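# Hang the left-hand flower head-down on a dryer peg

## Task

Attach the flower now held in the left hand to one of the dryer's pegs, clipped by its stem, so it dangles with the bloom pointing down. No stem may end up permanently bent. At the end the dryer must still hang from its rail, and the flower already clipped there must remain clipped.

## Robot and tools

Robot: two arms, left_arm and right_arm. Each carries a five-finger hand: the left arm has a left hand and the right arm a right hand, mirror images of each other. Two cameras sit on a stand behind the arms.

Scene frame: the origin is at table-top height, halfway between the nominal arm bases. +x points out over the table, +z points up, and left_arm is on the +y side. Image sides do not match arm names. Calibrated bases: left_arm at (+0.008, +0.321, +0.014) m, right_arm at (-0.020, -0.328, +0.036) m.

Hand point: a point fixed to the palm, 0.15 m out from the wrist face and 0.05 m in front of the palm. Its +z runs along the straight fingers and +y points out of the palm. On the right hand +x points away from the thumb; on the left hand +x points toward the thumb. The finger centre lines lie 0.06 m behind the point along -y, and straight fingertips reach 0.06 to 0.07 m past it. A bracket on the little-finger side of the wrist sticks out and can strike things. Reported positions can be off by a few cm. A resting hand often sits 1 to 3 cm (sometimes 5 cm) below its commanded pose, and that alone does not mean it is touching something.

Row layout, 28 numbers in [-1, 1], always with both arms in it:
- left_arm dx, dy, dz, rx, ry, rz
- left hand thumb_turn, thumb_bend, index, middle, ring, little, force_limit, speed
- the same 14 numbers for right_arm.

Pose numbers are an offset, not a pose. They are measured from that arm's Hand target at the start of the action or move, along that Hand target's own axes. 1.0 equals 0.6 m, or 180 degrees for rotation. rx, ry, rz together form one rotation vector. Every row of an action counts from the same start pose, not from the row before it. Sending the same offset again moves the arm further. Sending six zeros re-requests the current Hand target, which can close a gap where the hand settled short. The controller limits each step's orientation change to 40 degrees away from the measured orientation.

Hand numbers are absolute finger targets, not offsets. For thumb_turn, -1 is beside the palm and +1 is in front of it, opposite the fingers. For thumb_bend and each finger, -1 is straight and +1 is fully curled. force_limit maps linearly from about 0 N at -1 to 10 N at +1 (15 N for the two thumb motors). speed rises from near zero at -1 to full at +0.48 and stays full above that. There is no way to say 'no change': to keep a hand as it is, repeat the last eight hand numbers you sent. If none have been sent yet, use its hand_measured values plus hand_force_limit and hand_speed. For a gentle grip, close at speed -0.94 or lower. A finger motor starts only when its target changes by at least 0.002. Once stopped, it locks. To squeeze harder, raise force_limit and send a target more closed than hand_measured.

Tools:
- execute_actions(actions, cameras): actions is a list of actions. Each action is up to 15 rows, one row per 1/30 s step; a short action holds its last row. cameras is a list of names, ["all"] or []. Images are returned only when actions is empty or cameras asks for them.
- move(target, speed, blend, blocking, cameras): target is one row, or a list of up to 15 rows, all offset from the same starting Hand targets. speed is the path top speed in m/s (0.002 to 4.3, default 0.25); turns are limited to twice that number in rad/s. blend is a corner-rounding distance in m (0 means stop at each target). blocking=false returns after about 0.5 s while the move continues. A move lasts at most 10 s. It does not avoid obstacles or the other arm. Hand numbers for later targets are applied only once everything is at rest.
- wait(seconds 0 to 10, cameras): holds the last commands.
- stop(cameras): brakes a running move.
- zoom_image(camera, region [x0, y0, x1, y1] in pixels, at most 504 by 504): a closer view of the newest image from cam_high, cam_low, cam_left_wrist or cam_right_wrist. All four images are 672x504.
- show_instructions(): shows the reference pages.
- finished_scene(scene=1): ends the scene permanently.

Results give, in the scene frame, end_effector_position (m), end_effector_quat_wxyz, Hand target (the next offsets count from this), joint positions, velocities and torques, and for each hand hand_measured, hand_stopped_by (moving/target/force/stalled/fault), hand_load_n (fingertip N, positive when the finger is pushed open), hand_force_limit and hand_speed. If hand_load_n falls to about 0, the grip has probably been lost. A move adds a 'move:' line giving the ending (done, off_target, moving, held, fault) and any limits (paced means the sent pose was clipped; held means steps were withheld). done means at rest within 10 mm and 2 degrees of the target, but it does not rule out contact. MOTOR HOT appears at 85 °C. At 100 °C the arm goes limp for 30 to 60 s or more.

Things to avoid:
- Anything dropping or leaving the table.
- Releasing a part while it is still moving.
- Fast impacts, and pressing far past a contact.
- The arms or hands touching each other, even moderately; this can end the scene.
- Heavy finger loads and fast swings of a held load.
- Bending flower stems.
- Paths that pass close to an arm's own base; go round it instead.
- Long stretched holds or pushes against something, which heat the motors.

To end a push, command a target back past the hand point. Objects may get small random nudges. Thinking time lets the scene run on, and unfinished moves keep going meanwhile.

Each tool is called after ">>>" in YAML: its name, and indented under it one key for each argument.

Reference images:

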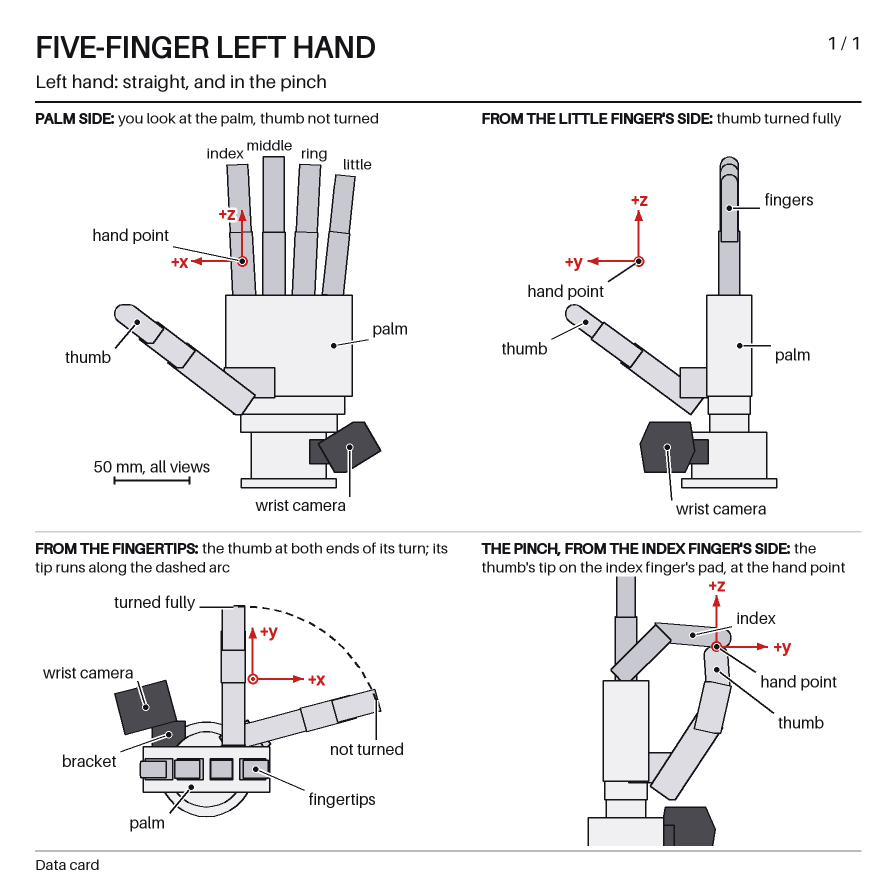

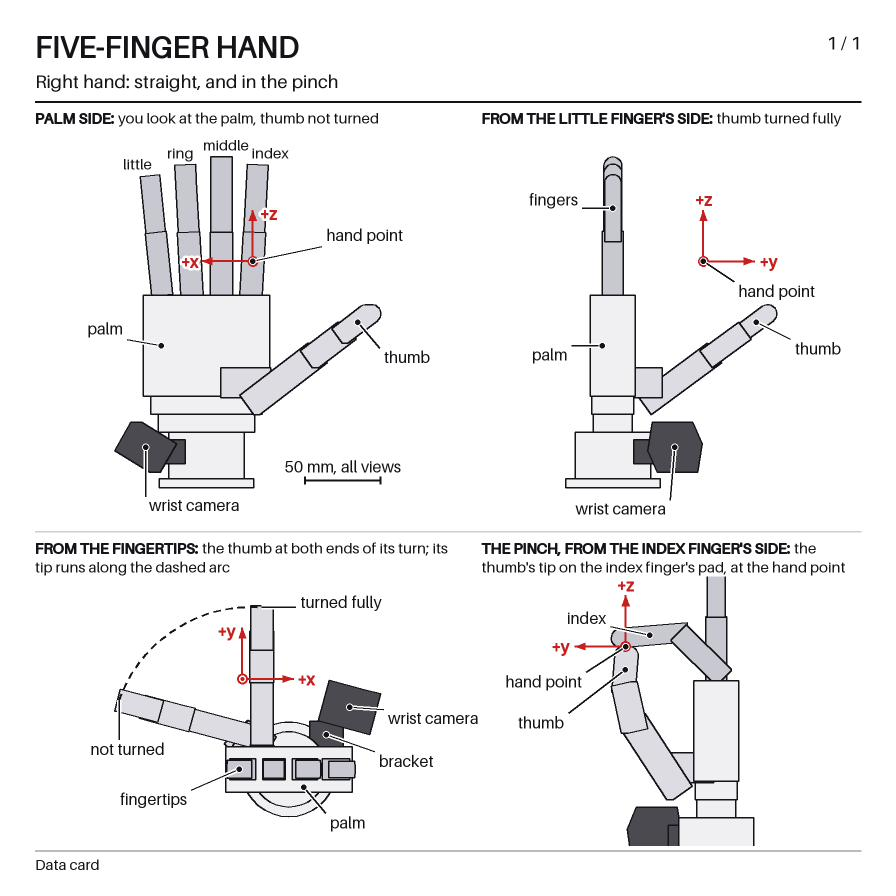

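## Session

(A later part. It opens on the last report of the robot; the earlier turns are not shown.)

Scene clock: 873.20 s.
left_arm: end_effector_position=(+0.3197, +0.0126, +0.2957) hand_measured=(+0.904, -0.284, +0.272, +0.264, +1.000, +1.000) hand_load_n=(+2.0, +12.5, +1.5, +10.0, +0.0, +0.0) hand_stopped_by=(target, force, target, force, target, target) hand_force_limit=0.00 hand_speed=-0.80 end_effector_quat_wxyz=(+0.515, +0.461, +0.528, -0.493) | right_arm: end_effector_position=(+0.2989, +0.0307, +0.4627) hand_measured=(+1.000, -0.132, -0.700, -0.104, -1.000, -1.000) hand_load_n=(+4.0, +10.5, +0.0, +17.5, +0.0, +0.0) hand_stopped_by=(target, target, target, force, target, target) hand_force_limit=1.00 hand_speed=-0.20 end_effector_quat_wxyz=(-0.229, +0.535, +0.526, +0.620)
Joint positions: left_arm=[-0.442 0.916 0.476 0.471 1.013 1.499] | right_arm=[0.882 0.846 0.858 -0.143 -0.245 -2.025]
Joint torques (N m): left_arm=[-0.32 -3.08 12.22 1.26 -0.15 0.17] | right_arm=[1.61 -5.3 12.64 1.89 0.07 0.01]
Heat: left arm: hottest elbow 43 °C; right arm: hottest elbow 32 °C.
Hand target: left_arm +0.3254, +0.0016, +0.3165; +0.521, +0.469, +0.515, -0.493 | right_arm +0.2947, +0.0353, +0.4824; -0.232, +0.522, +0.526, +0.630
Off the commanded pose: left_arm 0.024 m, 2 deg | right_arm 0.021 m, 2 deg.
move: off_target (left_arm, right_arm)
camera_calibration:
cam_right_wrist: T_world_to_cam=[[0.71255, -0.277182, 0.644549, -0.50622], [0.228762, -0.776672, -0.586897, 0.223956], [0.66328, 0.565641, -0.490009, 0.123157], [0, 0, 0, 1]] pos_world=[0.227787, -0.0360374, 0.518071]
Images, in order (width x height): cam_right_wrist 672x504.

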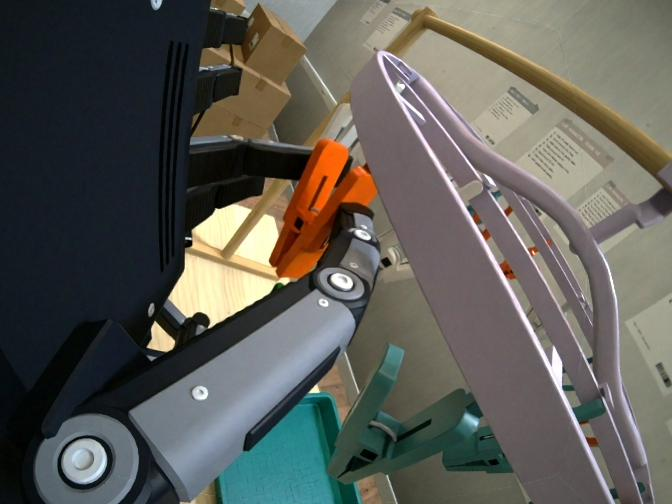

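>>> move:
  target: [-0.02,0.0,0.0,0,0,0,0.904,-0.284,0.272,0.264,1,1,0,-0.8,0,0,0,0,0,0,1,-0.13,-0.7,0.25,-1,-1,1,-0.2]
  speed: 0.03
  cameras: ["cam_right_wrist"]

>>> zoom_image:
  camera: "cam_right_wrist"
  region: [240, 220, 320, 300]

Scene clock: 879.13 s.
left_arm: end_effector_position=(+0.3225, +0.0112, +0.2996) hand_measured=(+0.904, -0.284, +0.272, +0.264, +1.000, +1.000) hand_load_n=(+2.0, +12.5, +1.5, +10.0, +0.0, +0.0) hand_stopped_by=(target, force, target, force, target, target) hand_force_limit=0.00 hand_speed=-0.80 end_effector_quat_wxyz=(+0.509, +0.459, +0.534, -0.494) | right_arm: end_effector_position=(+0.2989, +0.0307, +0.4627) hand_measured=(+1.000, -0.132, -0.700, -0.104, -1.000, -1.000) hand_load_n=(+4.0, +10.5, +0.0, +17.0, +0.0, +0.0) hand_stopped_by=(target, target, target, force, target, target) hand_force_limit=1.00 hand_speed=-0.20 end_effector_quat_wxyz=(-0.229, +0.535, +0.526, +0.620)
Joint positions: left_arm=[-0.442 0.916 0.5 0.43 1.013 1.499] | right_arm=[0.882 0.846 0.858 -0.143 -0.245 -2.025]
Joint torques (N m): left_arm=[-0.21 -4.78 12.34 1.29 -0.08 0.17] | right_arm=[1.67 -5.25 12.67 1.88 0.06 0.01]
Heat: left arm: hottest elbow 43 °C; right arm: hottest elbow 32 °C.
Hand target: left_arm +0.3255, +0.0020, +0.3284; +0.521, +0.469, +0.515, -0.493 | right_arm +0.2947, +0.0353, +0.4824; -0.232, +0.522, +0.526, +0.630
Off the commanded pose: left_arm 0.030 m, 3 deg | right_arm 0.021 m, 2 deg.
move: off_target (left_arm, right_arm)
camera_calibration:
cam_right_wrist: T_world_to_cam=[[0.71255, -0.277182, 0.644549, -0.50622], [0.228762, -0.776672, -0.586897, 0.223956], [0.66328, 0.565641, -0.490009, 0.123157], [0, 0, 0, 1]] pos_world=[0.227787, -0.0360374, 0.518071]
Images, in order (width x height): cam_right_wrist 672x504.

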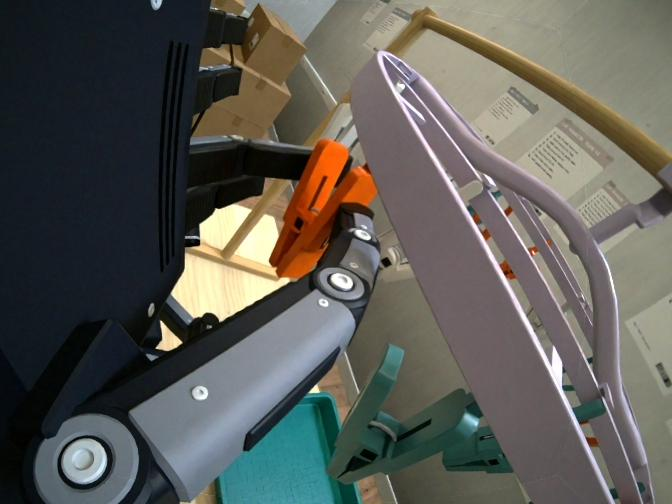

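Scaled by 6.300 from the camera's 672x504 image, which has a finer 960x720 frame.

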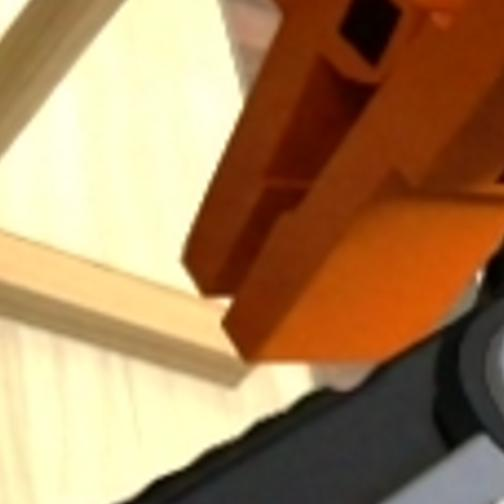

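>>> move:
  target: [0.0,-0.012,-0.006,0,0,0,0.904,-0.284,0.272,0.264,1,1,0,-0.8,0,0,0,0,0,0,1,-0.13,-0.7,0.25,-1,-1,1,-0.2]
  speed: 0.03
  cameras: ["cam_right_wrist"]

>>> zoom_image:
  camera: "cam_right_wrist"
  region: [240, 220, 320, 300]

Scene clock: 881.53 s.
left_arm: end_effector_position=(+0.3184, +0.0127, +0.3058) hand_measured=(+0.904, -0.284, +0.272, +0.264, +1.000, +1.000) hand_load_n=(+2.0, +13.0, +1.5, +10.0, -0.5, +0.0) hand_stopped_by=(target, force, target, force, target, target) hand_force_limit=0.00 hand_speed=-0.80 end_effector_quat_wxyz=(+0.512, +0.460, +0.531, -0.494) | right_arm: end_effector_position=(+0.2989, +0.0307, +0.4627) hand_measured=(+1.000, -0.132, -0.700, -0.104, -1.000, -1.000) hand_load_n=(+4.0, +10.5, +0.0, +17.5, +0.0, +0.0) hand_stopped_by=(target, target, target, force, target, target) hand_force_limit=1.00 hand_speed=-0.20 end_effector_quat_wxyz=(-0.229, +0.535, +0.526, +0.620)
Joint positions: left_arm=[-0.444 0.892 0.5 0.415 1.011 1.499] | right_arm=[0.882 0.846 0.858 -0.143 -0.245 -2.025]
Joint torques (N m): left_arm=[-0.26 -4.78 11.48 1.2 -0.15 0.17] | right_arm=[1.32 -5.54 12.68 1.8 0.06 0.02]
Heat: left arm: hottest elbow 44 °C; right arm: hottest elbow 32 °C.
Hand target: left_arm +0.3181, +0.0050, +0.3285; +0.521, +0.469, +0.515, -0.493 | right_arm +0.2947, +0.0353, +0.4824; -0.232, +0.522, +0.526, +0.630
Off the commanded pose: left_arm 0.024 m, 2 deg | right_arm 0.021 m, 2 deg.
move: off_target (left_arm, right_arm)
camera_calibration:
cam_right_wrist: T_world_to_cam=[[0.71255, -0.277182, 0.644549, -0.50622], [0.228762, -0.776672, -0.586897, 0.223956], [0.66328, 0.565641, -0.490009, 0.123157], [0, 0, 0, 1]] pos_world=[0.227787, -0.0360374, 0.518071]
Images, in order (width x height): cam_right_wrist 672x504.

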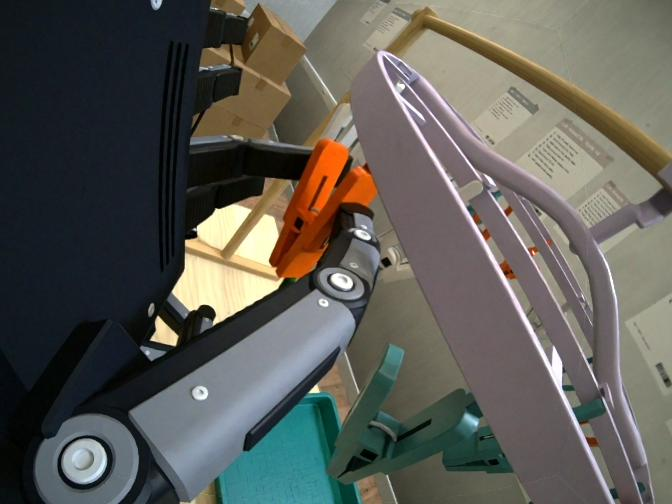

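Scaled by 6.300 from the camera's 672x504 image, which has a finer 960x720 frame.

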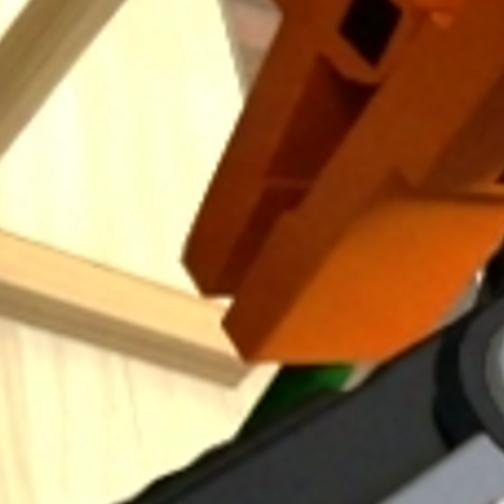

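>>> move:
  target: [-0.0006,-0.0017,-0.0229,0,0,0,0.904,-0.284,0.272,0.264,1,1,0,-0.8,0,0,0,0,0,0,1,-0.13,-0.7,0.25,-1,-1,1,-0.2]
  speed: 0.03
  cameras: ["cam_right_wrist"]

>>> zoom_image:
  camera: "cam_right_wrist"
  region: [240, 220, 320, 300]

Scene clock: 887.23 s.
left_arm: end_effector_position=(+0.3111, +0.0143, +0.3093) hand_measured=(+0.904, -0.284, +0.272, +0.264, +1.000, +1.000) hand_load_n=(+2.5, +13.0, +2.0, +9.5, +0.0, +0.0) hand_stopped_by=(target, force, target, force, target, target) hand_force_limit=0.00 hand_speed=-0.80 end_effector_quat_wxyz=(+0.506, +0.468, +0.525, -0.500) | right_arm: end_effector_position=(+0.2984, +0.0312, +0.4627) hand_measured=(+1.000, -0.132, -0.700, -0.104, -1.000, -1.000) hand_load_n=(+3.5, +10.5, +0.0, +17.0, +0.0, +0.0) hand_stopped_by=(target, target, target, force, target, target) hand_force_limit=1.00 hand_speed=-0.20 end_effector_quat_wxyz=(-0.230, +0.535, +0.526, +0.620)
Joint positions: left_arm=[-0.436 0.872 0.5 0.396 1.044 1.499] | right_arm=[0.884 0.846 0.858 -0.143 -0.245 -2.025]
Joint torques (N m): left_arm=[2.32 -5.42 10.54 1.47 0.13 0.14] | right_arm=[1.26 -5.19 12.64 1.84 0.07 0.02]
Heat: left arm: hottest elbow 45 °C; right arm: hottest elbow 32 °C.
Hand target: left_arm +0.3162, +0.0187, +0.3284; +0.521, +0.469, +0.515, -0.493 | right_arm +0.2947, +0.0353, +0.4824; -0.232, +0.522, +0.526, +0.630
Off the commanded pose: left_arm 0.020 m, 2 deg | right_arm 0.020 m, 2 deg.
move: off_target (left_arm, right_arm)
camera_calibration:
cam_right_wrist: T_world_to_cam=[[0.712945, -0.276127, 0.644564, -0.505811], [0.229917, -0.776339, -0.586887, 0.224129], [0.662455, 0.566614, -0.490001, 0.123479], [0, 0, 0, 1]] pos_world=[0.227285, -0.035633, 0.518071]
Images, in order (width x height): cam_right_wrist 672x504.

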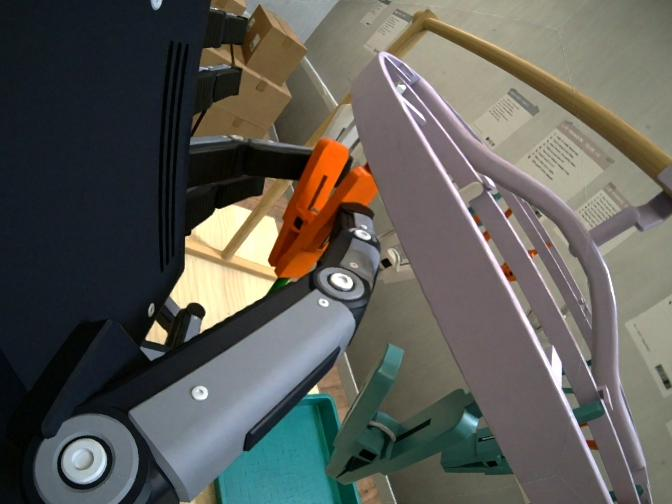

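Scaled by 6.300 from the camera's 672x504 image, which has a finer 960x720 frame.

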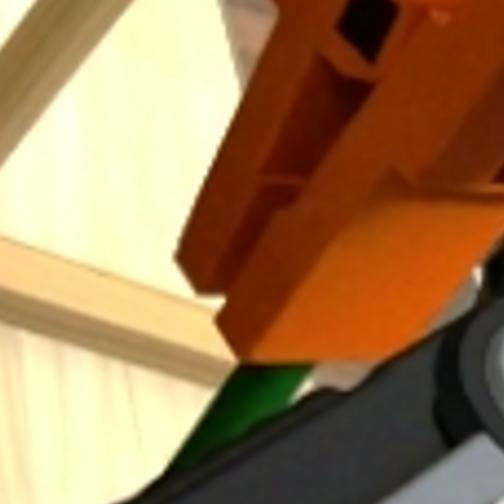

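>>> execute_actions:
  actions: []
  cameras: ["cam_left_wrist","cam_high"]

>>> zoom_image:
  camera: "cam_left_wrist"
  region: [180, 0, 380, 200]

>>> zoom_image:
  camera: "cam_high"
  region: [400, 70, 480, 150]

Scene clock: 890.70 s.
left_arm: end_effector_position=(+0.3109, +0.0143, +0.3094) hand_measured=(+0.904, -0.284, +0.272, +0.264, +1.000, +1.000) hand_load_n=(+2.5, +13.0, +2.0, +9.5, +0.0, +0.0) hand_stopped_by=(target, force, target, force, target, target) hand_force_limit=0.00 hand_speed=-0.80 end_effector_quat_wxyz=(+0.506, +0.468, +0.525, -0.500) | right_arm: end_effector_position=(+0.2984, +0.0312, +0.4627) hand_measured=(+1.000, -0.132, -0.700, -0.104, -1.000, -1.000) hand_load_n=(+3.5, +10.5, +0.0, +17.5, +0.0, +0.0) hand_stopped_by=(target, target, target, force, target, target) hand_force_limit=1.00 hand_speed=-0.20 end_effector_quat_wxyz=(-0.230, +0.535, +0.526, +0.620)
Joint positions: left_arm=[-0.436 0.872 0.5 0.396 1.045 1.499] | right_arm=[0.884 0.846 0.858 -0.143 -0.245 -2.025]
Joint velocities: within noise
Joint torques (N m): left_arm=[2.61 -5.19 10.54 1.48 0.11 0.14] | right_arm=[1.61 -5.07 12.59 1.88 0.05 0.03]
Heat: left arm: hottest elbow 45 °C; right arm: hottest elbow 32 °C.
Hand target: left_arm +0.3161, +0.0187, +0.3284; +0.521, +0.469, +0.515, -0.493 | right_arm +0.2947, +0.0353, +0.4824; -0.232, +0.522, +0.526, +0.630
Off the commanded pose: left_arm 0.020 m, 2 deg | right_arm 0.020 m, 2 deg.
camera_calibration:
cam_left_wrist: T_world_to_cam=[[-0.96354, -0.101362, -0.24762, 0.38634], [0.179798, 0.440078, -0.879775, 0.219274], [0.198148, -0.89222, -0.405808, 0.191788], [0, 0, 0, 1]] pos_world=[0.294826, 0.11378, 0.366406]
Images, in order (width x height): cam_high 672x504, cam_left_wrist 672x504.

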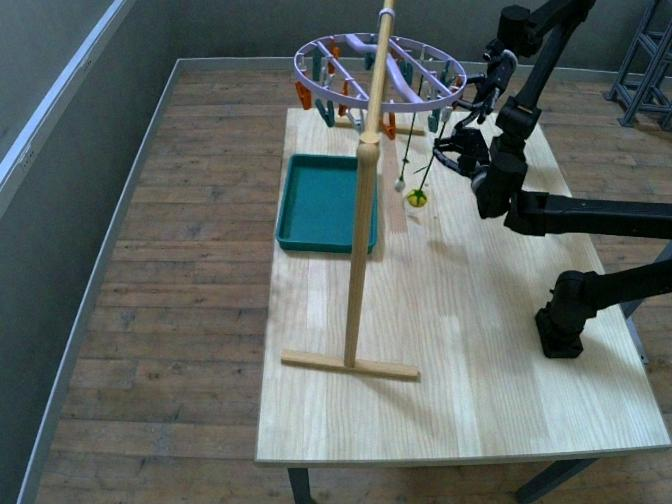

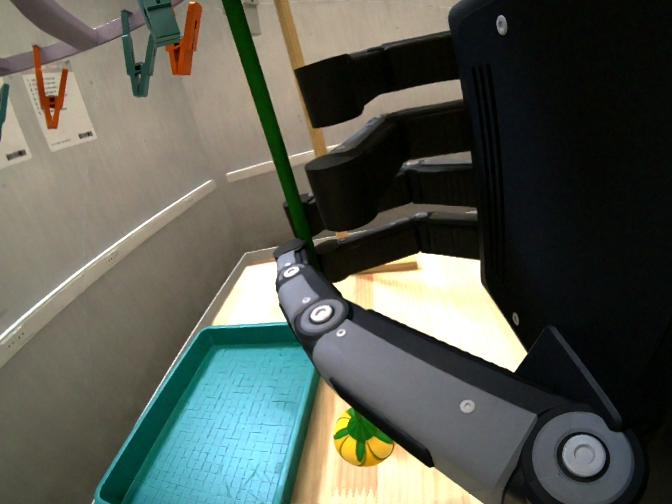

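Scaled by 2.520 from the camera's 672x504 image, which has a finer 960x720 frame.

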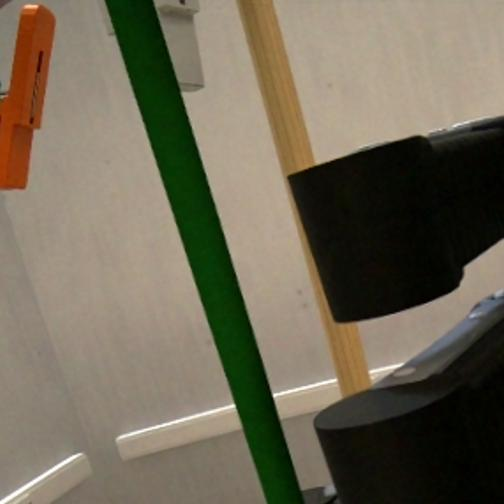

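Scaled by 6.300 from the camera's 672x504 image, which has a finer 960x720 frame.

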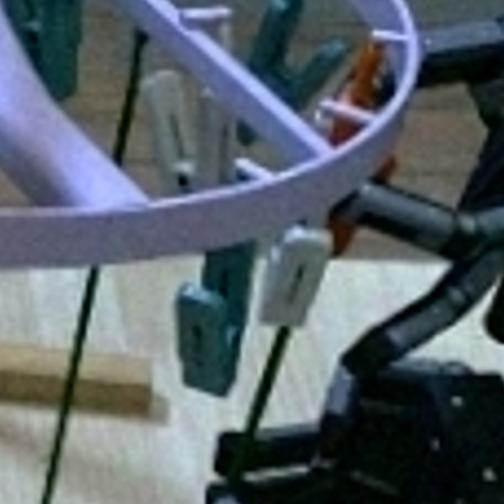

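>>> move:
  target: [-0.0305,0.005,0.0,0,0,0,0.904,-0.284,0.272,0.264,1,1,0,-0.8,0,0,0,0,0,0,1,-0.13,-0.7,0.25,-1,-1,1,-0.2]
  speed: 0.03
  cameras: ["cam_right_wrist","cam_left_wrist"]

>>> zoom_image:
  camera: "cam_right_wrist"
  region: [240, 220, 320, 300]

>>> zoom_image:
  camera: "cam_left_wrist"
  region: [180, 0, 380, 200]

Scene clock: 896.57 s.
left_arm: end_effector_position=(+0.3080, +0.0176, +0.3088) hand_measured=(+0.904, -0.284, +0.272, +0.264, +1.000, +1.000) hand_load_n=(+2.0, +13.0, +1.5, +10.0, +0.0, +0.0) hand_stopped_by=(target, force, target, force, target, target) hand_force_limit=0.00 hand_speed=-0.80 end_effector_quat_wxyz=(+0.496, +0.465, +0.534, -0.503) | right_arm: end_effector_position=(+0.2984, +0.0312, +0.4627) hand_measured=(+1.000, -0.132, -0.700, -0.104, -1.000, -1.000) hand_load_n=(+4.0, +11.0, +0.0, +17.5, +0.0, +0.0) hand_stopped_by=(target, target, target, force, target, target) hand_force_limit=1.00 hand_speed=-0.20 end_effector_quat_wxyz=(-0.230, +0.535, +0.526, +0.620)
Joint positions: left_arm=[-0.429 0.852 0.506 0.341 1.054 1.499] | right_arm=[0.884 0.846 0.858 -0.143 -0.245 -2.025]
Joint torques (N m): left_arm=[2.73 -4.84 13.09 1.43 0.09 0.13] | right_arm=[1.38 -5.25 12.6 1.73 0.07 -0.01]
Heat: left arm: hottest elbow 45 °C; right arm: hottest elbow 32 °C.
Hand target: left_arm +0.3194, +0.0195, +0.3466; +0.521, +0.469, +0.515, -0.493 | right_arm +0.2947, +0.0353, +0.4824; -0.232, +0.522, +0.526, +0.630
Off the commanded pose: left_arm 0.040 m, 4 deg | right_arm 0.020 m, 2 deg.
move: off_target (left_arm, right_arm)
camera_calibration:
cam_left_wrist: T_world_to_cam=[[-0.969696, -0.0965468, -0.224429, 0.378326], [0.158434, 0.450772, -0.878467, 0.223725], [0.185979, -0.887403, -0.421815, 0.203612], [0, 0, 0, 1]] pos_world=[0.293547, 0.116363, 0.367329]
cam_right_wrist: T_world_to_cam=[[0.712945, -0.276127, 0.644564, -0.505811], [0.229917, -0.776339, -0.586887, 0.224129], [0.662455, 0.566614, -0.490001, 0.123479], [0, 0, 0, 1]] pos_world=[0.227285, -0.035633, 0.518071]
Images, in order (width x height): cam_left_wrist 672x504, cam_right_wrist 672x504.

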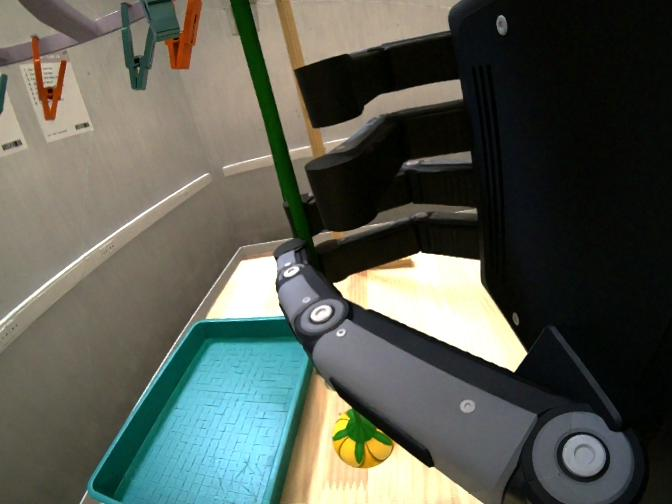

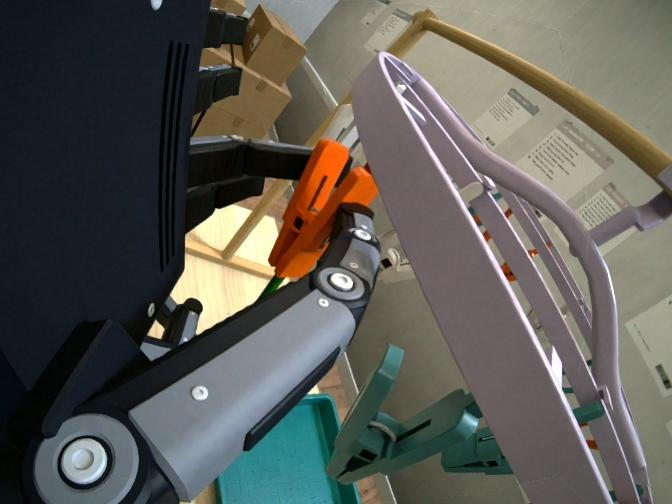

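Scaled by 6.300 from the camera's 672x504 image, which has a finer 960x720 frame.

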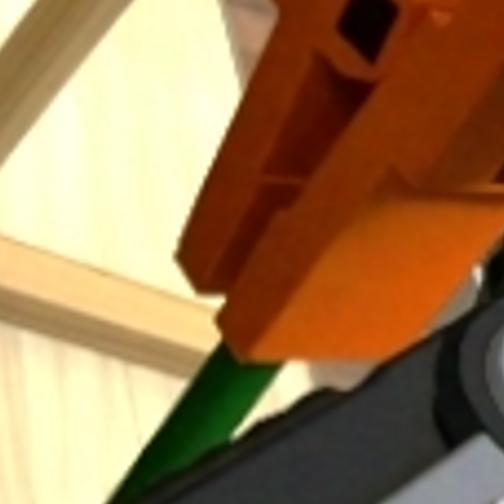

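Scaled by 2.520 from the camera's 672x504 image, which has a finer 960x720 frame.

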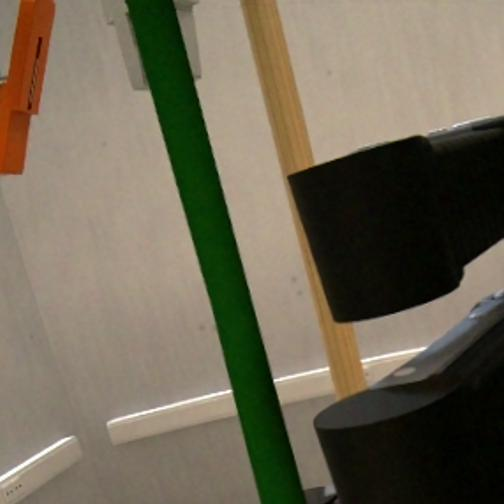

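>>> move:
  target: [-0.01,0.0,0.0,0,0,0,0.904,-0.284,0.272,0.264,1,1,0,-0.8,0,0,0,0,0,0,1,-0.13,-0.7,0.25,-1,-1,1,-0.2]
  speed: 0.03
  cameras: ["cam_right_wrist","cam_left_wrist"]

>>> zoom_image:
  camera: "cam_right_wrist"
  region: [240, 220, 320, 300]

Scene clock: 903.17 s.
left_arm: end_effector_position=(+0.3072, +0.0180, +0.3096) hand_measured=(+0.904, -0.284, +0.272, +0.264, +1.000, +1.000) hand_load_n=(+2.5, +13.0, +1.5, +10.0, +0.0, +0.0) hand_stopped_by=(target, force, target, force, target, target) hand_force_limit=0.00 hand_speed=-0.80 end_effector_quat_wxyz=(+0.492, +0.464, +0.537, -0.504) | right_arm: end_effector_position=(+0.2984, +0.0312, +0.4629) hand_measured=(+1.000, -0.132, -0.700, -0.104, -1.000, -1.000) hand_load_n=(+3.5, +11.0, +0.0, +17.5, +0.0, +0.0) hand_stopped_by=(target, target, target, force, target, target) hand_force_limit=1.00 hand_speed=-0.20 end_effector_quat_wxyz=(-0.229, +0.534, +0.527, +0.620)
Joint positions: left_arm=[-0.428 0.847 0.513 0.317 1.055 1.499] | right_arm=[0.884 0.846 0.858 -0.143 -0.245 -2.026]
Joint torques (N m): left_arm=[2.73 -4.95 13.55 1.63 0.09 0.13] | right_arm=[1.14 -5.01 12.62 1.89 0.06 0.04]
Heat: left arm: hottest elbow 46 °C; right arm: hottest elbow 32 °C.
Hand target: left_arm +0.3195, +0.0196, +0.3526; +0.521, +0.469, +0.515, -0.493 | right_arm +0.2947, +0.0353, +0.4824; -0.232, +0.522, +0.526, +0.630
Off the commanded pose: left_arm 0.045 m, 4 deg | right_arm 0.020 m, 2 deg.
move: off_target (left_arm, right_arm)
camera_calibration:
cam_left_wrist: T_world_to_cam=[[-0.972034, -0.0946811, -0.214906, 0.375553], [0.149754, 0.455002, -0.877808, 0.226887], [0.180895, -0.885443, -0.428098, 0.207956], [0, 0, 0, 1]] pos_world=[0.293455, 0.116457, 0.368898]
cam_right_wrist: T_world_to_cam=[[0.711907, -0.275412, 0.646016, -0.506306], [0.231136, -0.776753, -0.585859, 0.223307], [0.663148, 0.566394, -0.489318, 0.122961], [0, 0, 0, 1]] pos_world=[0.227287, -0.035633, 0.518075]
Images, in order (width x height): cam_left_wrist 672x504, cam_right_wrist 672x504.

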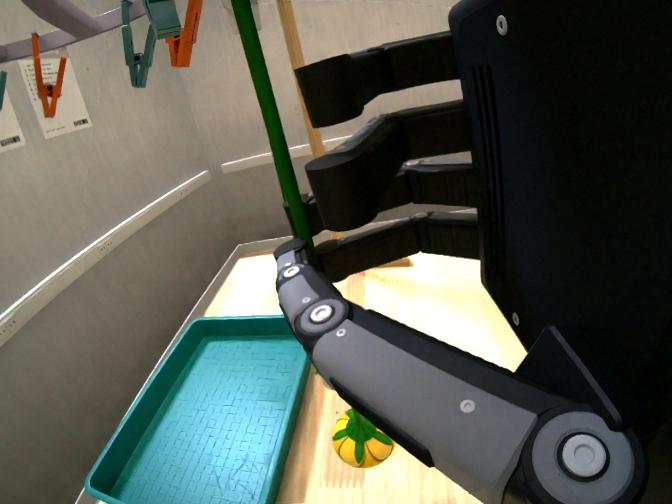

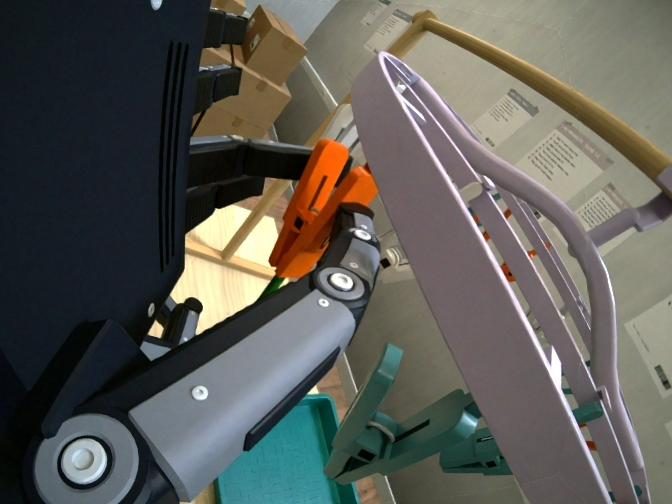

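Scaled by 6.300 from the camera's 672x504 image, which has a finer 960x720 frame.

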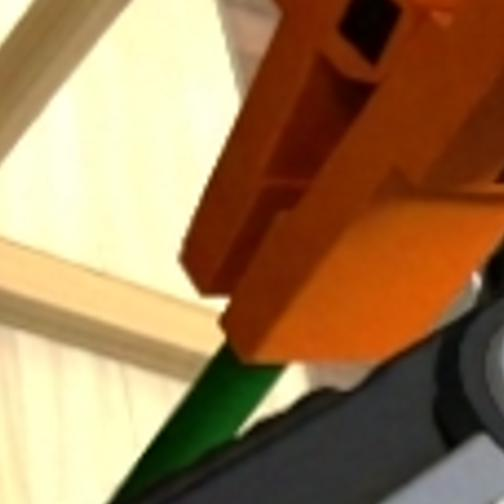

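>>> move:
  target:
    - [0.04,0.0,0.0,0,0,0,0.904,-0.284,0.272,0.264,1,1,0,-0.8,0,0,0,0,0,0,1,-0.13,-0.7,0.25,-1,-1,1,-0.2]
    - [0.04,0.0,0.02,0,0,0,0.904,-0.284,0.272,0.264,1,1,0,-0.8,0,0,0,0,0,0,1,-0.13,-0.7,0.25,-1,-1,1,-0.2]
  speed: 0.03
  cameras: ["cam_right_wrist","cam_left_wrist"]

>>> zoom_image:
  camera: "cam_right_wrist"
  region: [240, 220, 320, 300]

>>> zoom_image:
  camera: "cam_left_wrist"
  region: [180, 0, 380, 200]

Scene clock: 907.57 s.
left_arm: end_effector_position=(+0.3178, +0.0150, +0.3122) hand_measured=(+0.904, -0.284, +0.272, +0.264, +1.000, +1.000) hand_load_n=(+2.0, +11.5, +0.0, +10.5, +0.0, +0.0) hand_stopped_by=(target, force, target, force, target, target) hand_force_limit=0.00 hand_speed=-0.80 end_effector_quat_wxyz=(+0.510, +0.460, +0.533, -0.495) | right_arm: end_effector_position=(+0.2971, +0.0305, +0.4655) hand_measured=(+1.000, -0.132, -0.700, -0.104, -1.000, -1.000) hand_load_n=(+4.0, +11.0, +0.0, +17.5, +0.0, +0.0) hand_stopped_by=(target, target, target, force, target, target) hand_force_limit=1.00 hand_speed=-0.20 end_effector_quat_wxyz=(-0.228, +0.531, +0.527, +0.622)
Joint positions: left_arm=[-0.436 0.876 0.513 0.381 1.021 1.498] | right_arm=[0.885 0.841 0.858 -0.143 -0.245 -2.031]
Joint torques (N m): left_arm=[0.15 -2.96 10.77 2.47 -0.21 0.18] | right_arm=[1.26 -4.72 12.59 1.89 0.06 0.08]
Heat: left arm: hottest elbow 46 °C; right arm: hottest elbow 32 °C.
Hand target: left_arm +0.3200, +0.0069, +0.3290; +0.521, +0.469, +0.515, -0.493 | right_arm +0.2947, +0.0352, +0.4825; -0.232, +0.522, +0.526, +0.630
Off the commanded pose: left_arm 0.019 m, 3 deg | right_arm 0.018 m, 1 deg.
move: off_target (left_arm, right_arm)
camera_calibration:
cam_left_wrist: T_world_to_cam=[[-0.962413, -0.123928, -0.241666, 0.391811], [0.163495, 0.446152, -0.879896, 0.225331], [0.216864, -0.886335, -0.409121, 0.187067], [0, 0, 0, 1]] pos_world=[0.299676, 0.113829, 0.369488]
cam_right_wrist: T_world_to_cam=[[0.707499, -0.275277, 0.650897, -0.508198], [0.236933, -0.775324, -0.585436, 0.222633], [0.665814, 0.568415, -0.483319, 0.121818], [0, 0, 0, 1]] pos_world=[0.225693, -0.036526, 0.52]
Images, in order (width x height): cam_left_wrist 672x504, cam_right_wrist 672x504.

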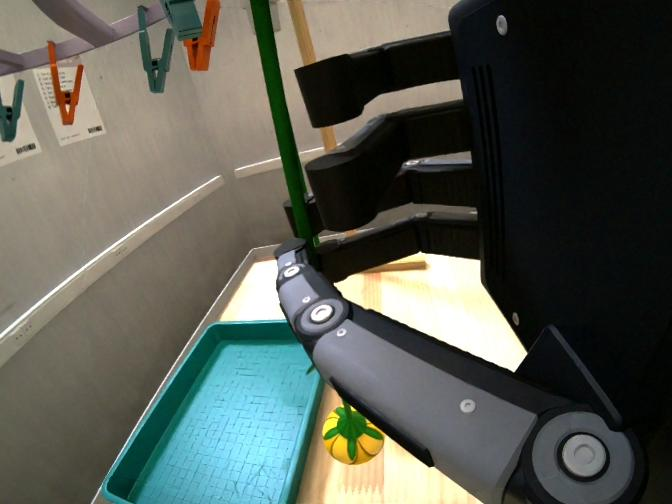

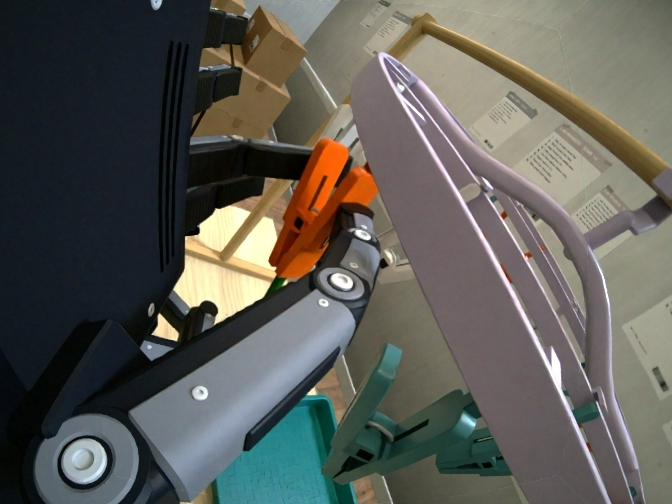

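Scaled by 6.300 from the camera's 672x504 image, which has a finer 960x720 frame.

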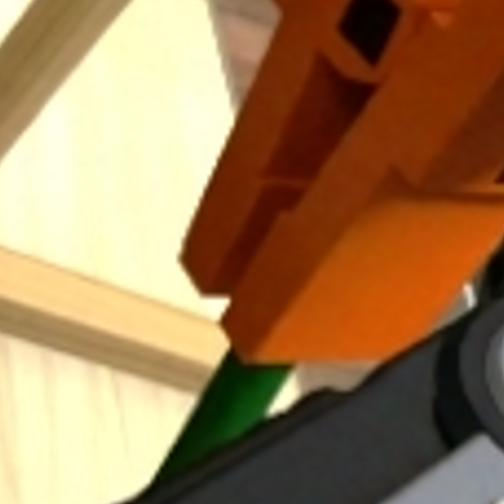

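Scaled by 2.520 from the camera's 672x504 image, which has a finer 960x720 frame.

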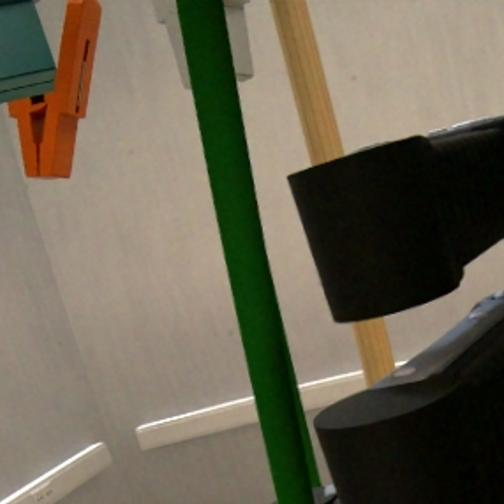

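>>> move:
  target:
    - [0.04,-0.002,0.0,0,0,0,0.904,-0.284,0.272,0.264,1,1,0,-0.8,0,0,0,0,0,0,1,-0.13,-0.7,0.25,-1,-1,1,-0.2]
    - [0.0488,-0.0195,0.0037,0,0,0,0.904,-0.284,0.272,0.264,1,1,0,-0.8,0,0,0,0,0,0,1,-0.13,-0.7,0.25,-1,-1,1,-0.2]
  speed: 0.03
  cameras: ["cam_right_wrist","cam_left_wrist"]

>>> zoom_image:
  camera: "cam_right_wrist"
  region: [240, 220, 320, 300]

>>> zoom_image:
  camera: "cam_left_wrist"
  region: [180, 0, 380, 200]

Scene clock: 913.20 s.
left_arm: end_effector_position=(+0.3150, +0.0067, +0.2991) hand_measured=(+0.904, -0.284, +0.272, +0.264, +1.000, +1.000) hand_load_n=(+2.5, +11.5, +1.0, +9.5, +0.0, +0.0) hand_stopped_by=(target, force, target, force, target, target) hand_force_limit=0.00 hand_speed=-0.80 end_effector_quat_wxyz=(+0.518, +0.461, +0.526, -0.493) | right_arm: end_effector_position=(+0.2971, +0.0305, +0.4655) hand_measured=(+1.000, -0.132, -0.700, -0.104, -1.000, -1.000) hand_load_n=(+4.0, +10.5, +0.0, +17.5, +0.0, +0.0) hand_stopped_by=(target, target, target, force, target, target) hand_force_limit=1.00 hand_speed=-0.20 end_effector_quat_wxyz=(-0.228, +0.531, +0.527, +0.622)
Joint positions: left_arm=[-0.47 0.907 0.476 0.47 0.985 1.498] | right_arm=[0.885 0.841 0.858 -0.143 -0.245 -2.031]
Joint torques (N m): left_arm=[-0.26 -4.66 7.88 2.13 -0.19 0.22] | right_arm=[1.2 -4.6 12.66 1.87 0.05 0.1]
Heat: left arm: hottest elbow 45 °C; right arm: hottest elbow 32 °C.
Hand target: left_arm +0.3081, +0.0030, +0.3001; +0.521, +0.469, +0.515, -0.493 | right_arm +0.2947, +0.0352, +0.4825; -0.232, +0.522, +0.526, +0.630
Off the commanded pose: left_arm 0.008 m, 2 deg | right_arm 0.018 m, 1 deg.
move: off_target (right_arm)
camera_calibration:
cam_left_wrist: T_world_to_cam=[[-0.957411, -0.128883, -0.258365, 0.38836], [0.17906, 0.43693, -0.881493, 0.213583], [0.226497, -0.890214, -0.395244, 0.16784], [0, 0, 0, 1]] pos_world=[0.295561, 0.106145, 0.354948]
cam_right_wrist: T_world_to_cam=[[0.707499, -0.275277, 0.650897, -0.508198], [0.236933, -0.775324, -0.585436, 0.222633], [0.665814, 0.568415, -0.483319, 0.121818], [0, 0, 0, 1]] pos_world=[0.225693, -0.036526, 0.52]
Images, in order (width x height): cam_left_wrist 672x504, cam_right_wrist 672x504.

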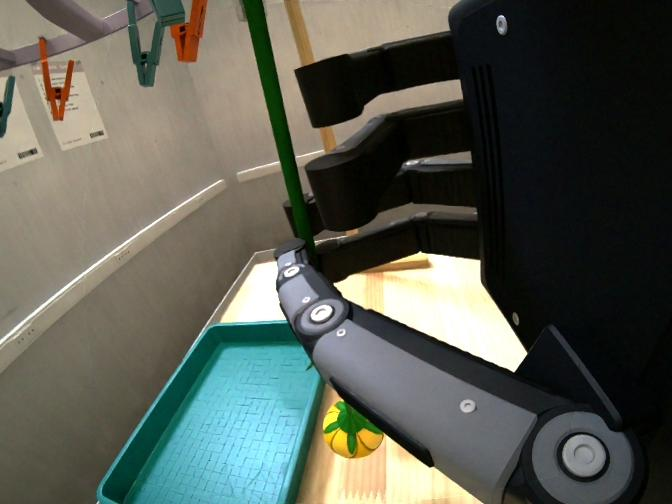

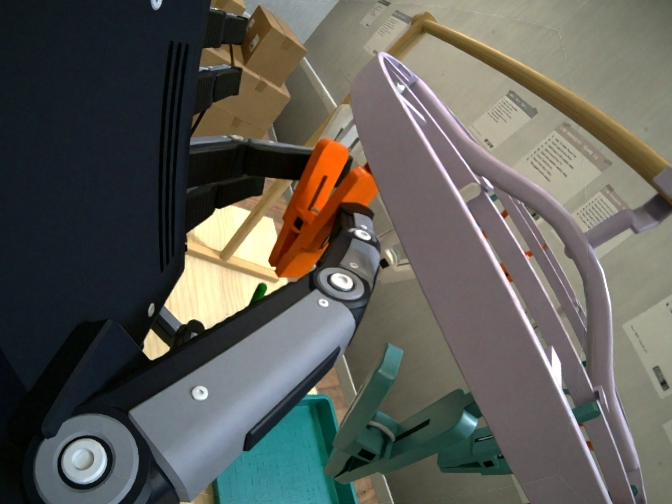

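Scaled by 6.300 from the camera's 672x504 image, which has a finer 960x720 frame.

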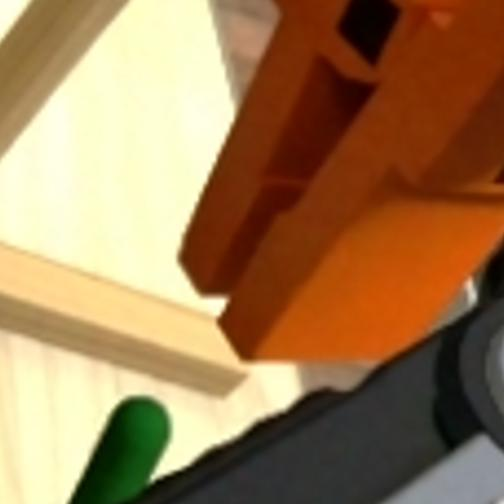

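Scaled by 2.520 from the camera's 672x504 image, which has a finer 960x720 frame.

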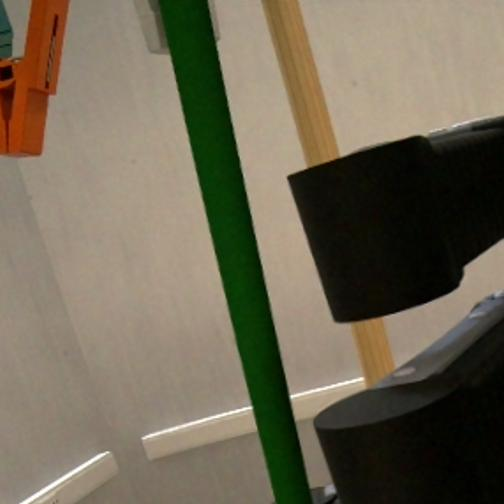

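>>> execute_actions:
  actions:
    - [[0,0,0,0,0,0,0.904,-0.284,0.272,0.264,1,1,0,-0.8,0,0,0,0,0,0,1,-0.13,-0.3,0.25,-1,-1,1,-0.4]]
  cameras: []

>>> execute_actions:
  actions:
    - [[0,0,0,0,0,0,0.904,-0.284,0.272,0.264,1,1,0,-0.8,0,0,0,0,0,0,1,-0.13,-0.2,0.25,-1,-1,1,-0.6]]
  cameras: ["cam_right_wrist"]

>>> zoom_image:
  camera: "cam_right_wrist"
  region: [220, 120, 400, 300]

Scene clock: 923.80 s.
left_arm: end_effector_position=(+0.3150, +0.0067, +0.2992) hand_measured=(+0.904, -0.284, +0.272, +0.264, +1.000, +1.000) hand_load_n=(+2.5, +11.5, +1.0, +9.5, +0.0, +0.0) hand_stopped_by=(target, force, target, force, target, target) hand_force_limit=0.00 hand_speed=-0.80 end_effector_quat_wxyz=(+0.518, +0.462, +0.525, -0.493) | right_arm: end_effector_position=(+0.2971, +0.0305, +0.4655) hand_measured=(+1.000, -0.132, -0.300, -0.104, -1.000, -1.000) hand_load_n=(+4.0, +11.0, +0.0, +17.5, +0.0, +0.5) hand_stopped_by=(target, target, target, force, target, target) hand_force_limit=1.00 hand_speed=-0.40 end_effector_quat_wxyz=(-0.228, +0.531, +0.527, +0.622)
Joint positions: left_arm=[-0.47 0.907 0.476 0.471 0.985 1.498] | right_arm=[0.885 0.841 0.858 -0.143 -0.245 -2.031]
Joint torques (N m): left_arm=[-0.38 -4.66 7.87 2.32 -0.16 0.22] | right_arm=[1.14 -5.01 12.66 1.83 0.08 0.08]
Heat: left arm: hottest elbow 43 °C; right arm: hottest elbow 32 °C.
Hand target: left_arm +0.3081, +0.0030, +0.3001; +0.521, +0.469, +0.515, -0.493 | right_arm +0.2947, +0.0352, +0.4825; -0.232, +0.522, +0.526, +0.630
Off the commanded pose: left_arm 0.008 m, 1 deg | right_arm 0.018 m, 1 deg.
No camera images: "cameras" was empty.

Scene clock: 924.50 s.
left_arm: end_effector_position=(+0.3150, +0.0067, +0.2992) hand_measured=(+0.904, -0.284, +0.272, +0.264, +1.000, +1.000) hand_load_n=(+2.5, +11.5, +0.5, +9.5, +0.0, +0.0) hand_stopped_by=(target, force, target, force, target, target) hand_force_limit=0.00 hand_speed=-0.80 end_effector_quat_wxyz=(+0.518, +0.462, +0.525, -0.493) | right_arm: end_effector_position=(+0.2971, +0.0305, +0.4655) hand_measured=(+1.000, -0.132, -0.200, -0.104, -1.000, -1.000) hand_load_n=(+4.0, +11.0, +0.0, +17.5, +0.0, +0.0) hand_stopped_by=(target, target, target, force, target, target) hand_force_limit=1.00 hand_speed=-0.60 end_effector_quat_wxyz=(-0.228, +0.531, +0.527, +0.622)
Joint positions: left_arm=[-0.47 0.907 0.476 0.471 0.985 1.498] | right_arm=[0.885 0.841 0.858 -0.143 -0.245 -2.031]
Joint torques (N m): left_arm=[-0.32 -4.66 7.88 2.33 -0.16 0.22] | right_arm=[1.2 -4.95 12.72 1.8 0.05 0.09]
Heat: left arm: hottest elbow 43 °C; right arm: hottest elbow 32 °C.
Hand target: left_arm +0.3081, +0.0030, +0.3001; +0.521, +0.469, +0.515, -0.493 | right_arm +0.2947, +0.0352, +0.4825; -0.232, +0.522, +0.526, +0.630
Off the commanded pose: left_arm 0.008 m, 1 deg | right_arm 0.018 m, 1 deg.
camera_calibration:
cam_right_wrist: T_world_to_cam=[[0.707499, -0.275277, 0.650897, -0.508198], [0.236933, -0.775324, -0.585436, 0.222633], [0.665814, 0.568415, -0.483319, 0.121818], [0, 0, 0, 1]] pos_world=[0.225693, -0.036526, 0.52]
Images, in order (width x height): cam_right_wrist 672x504.

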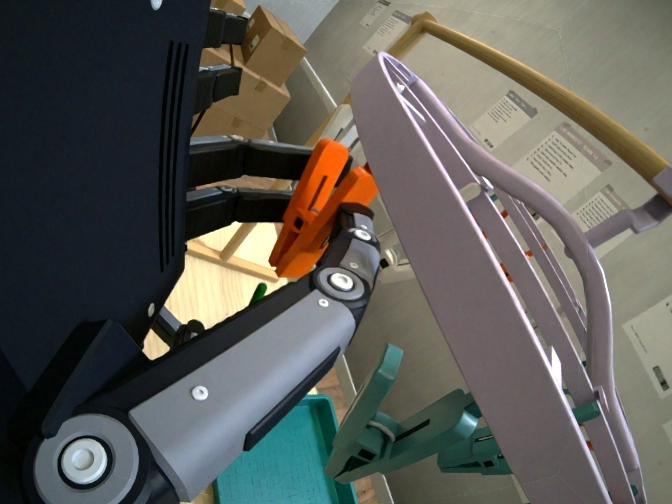

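Scaled by 2.800 from the camera's 672x504 image, which has a finer 960x720 frame.

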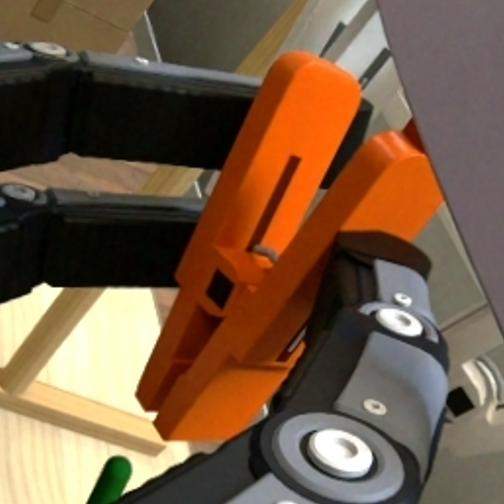

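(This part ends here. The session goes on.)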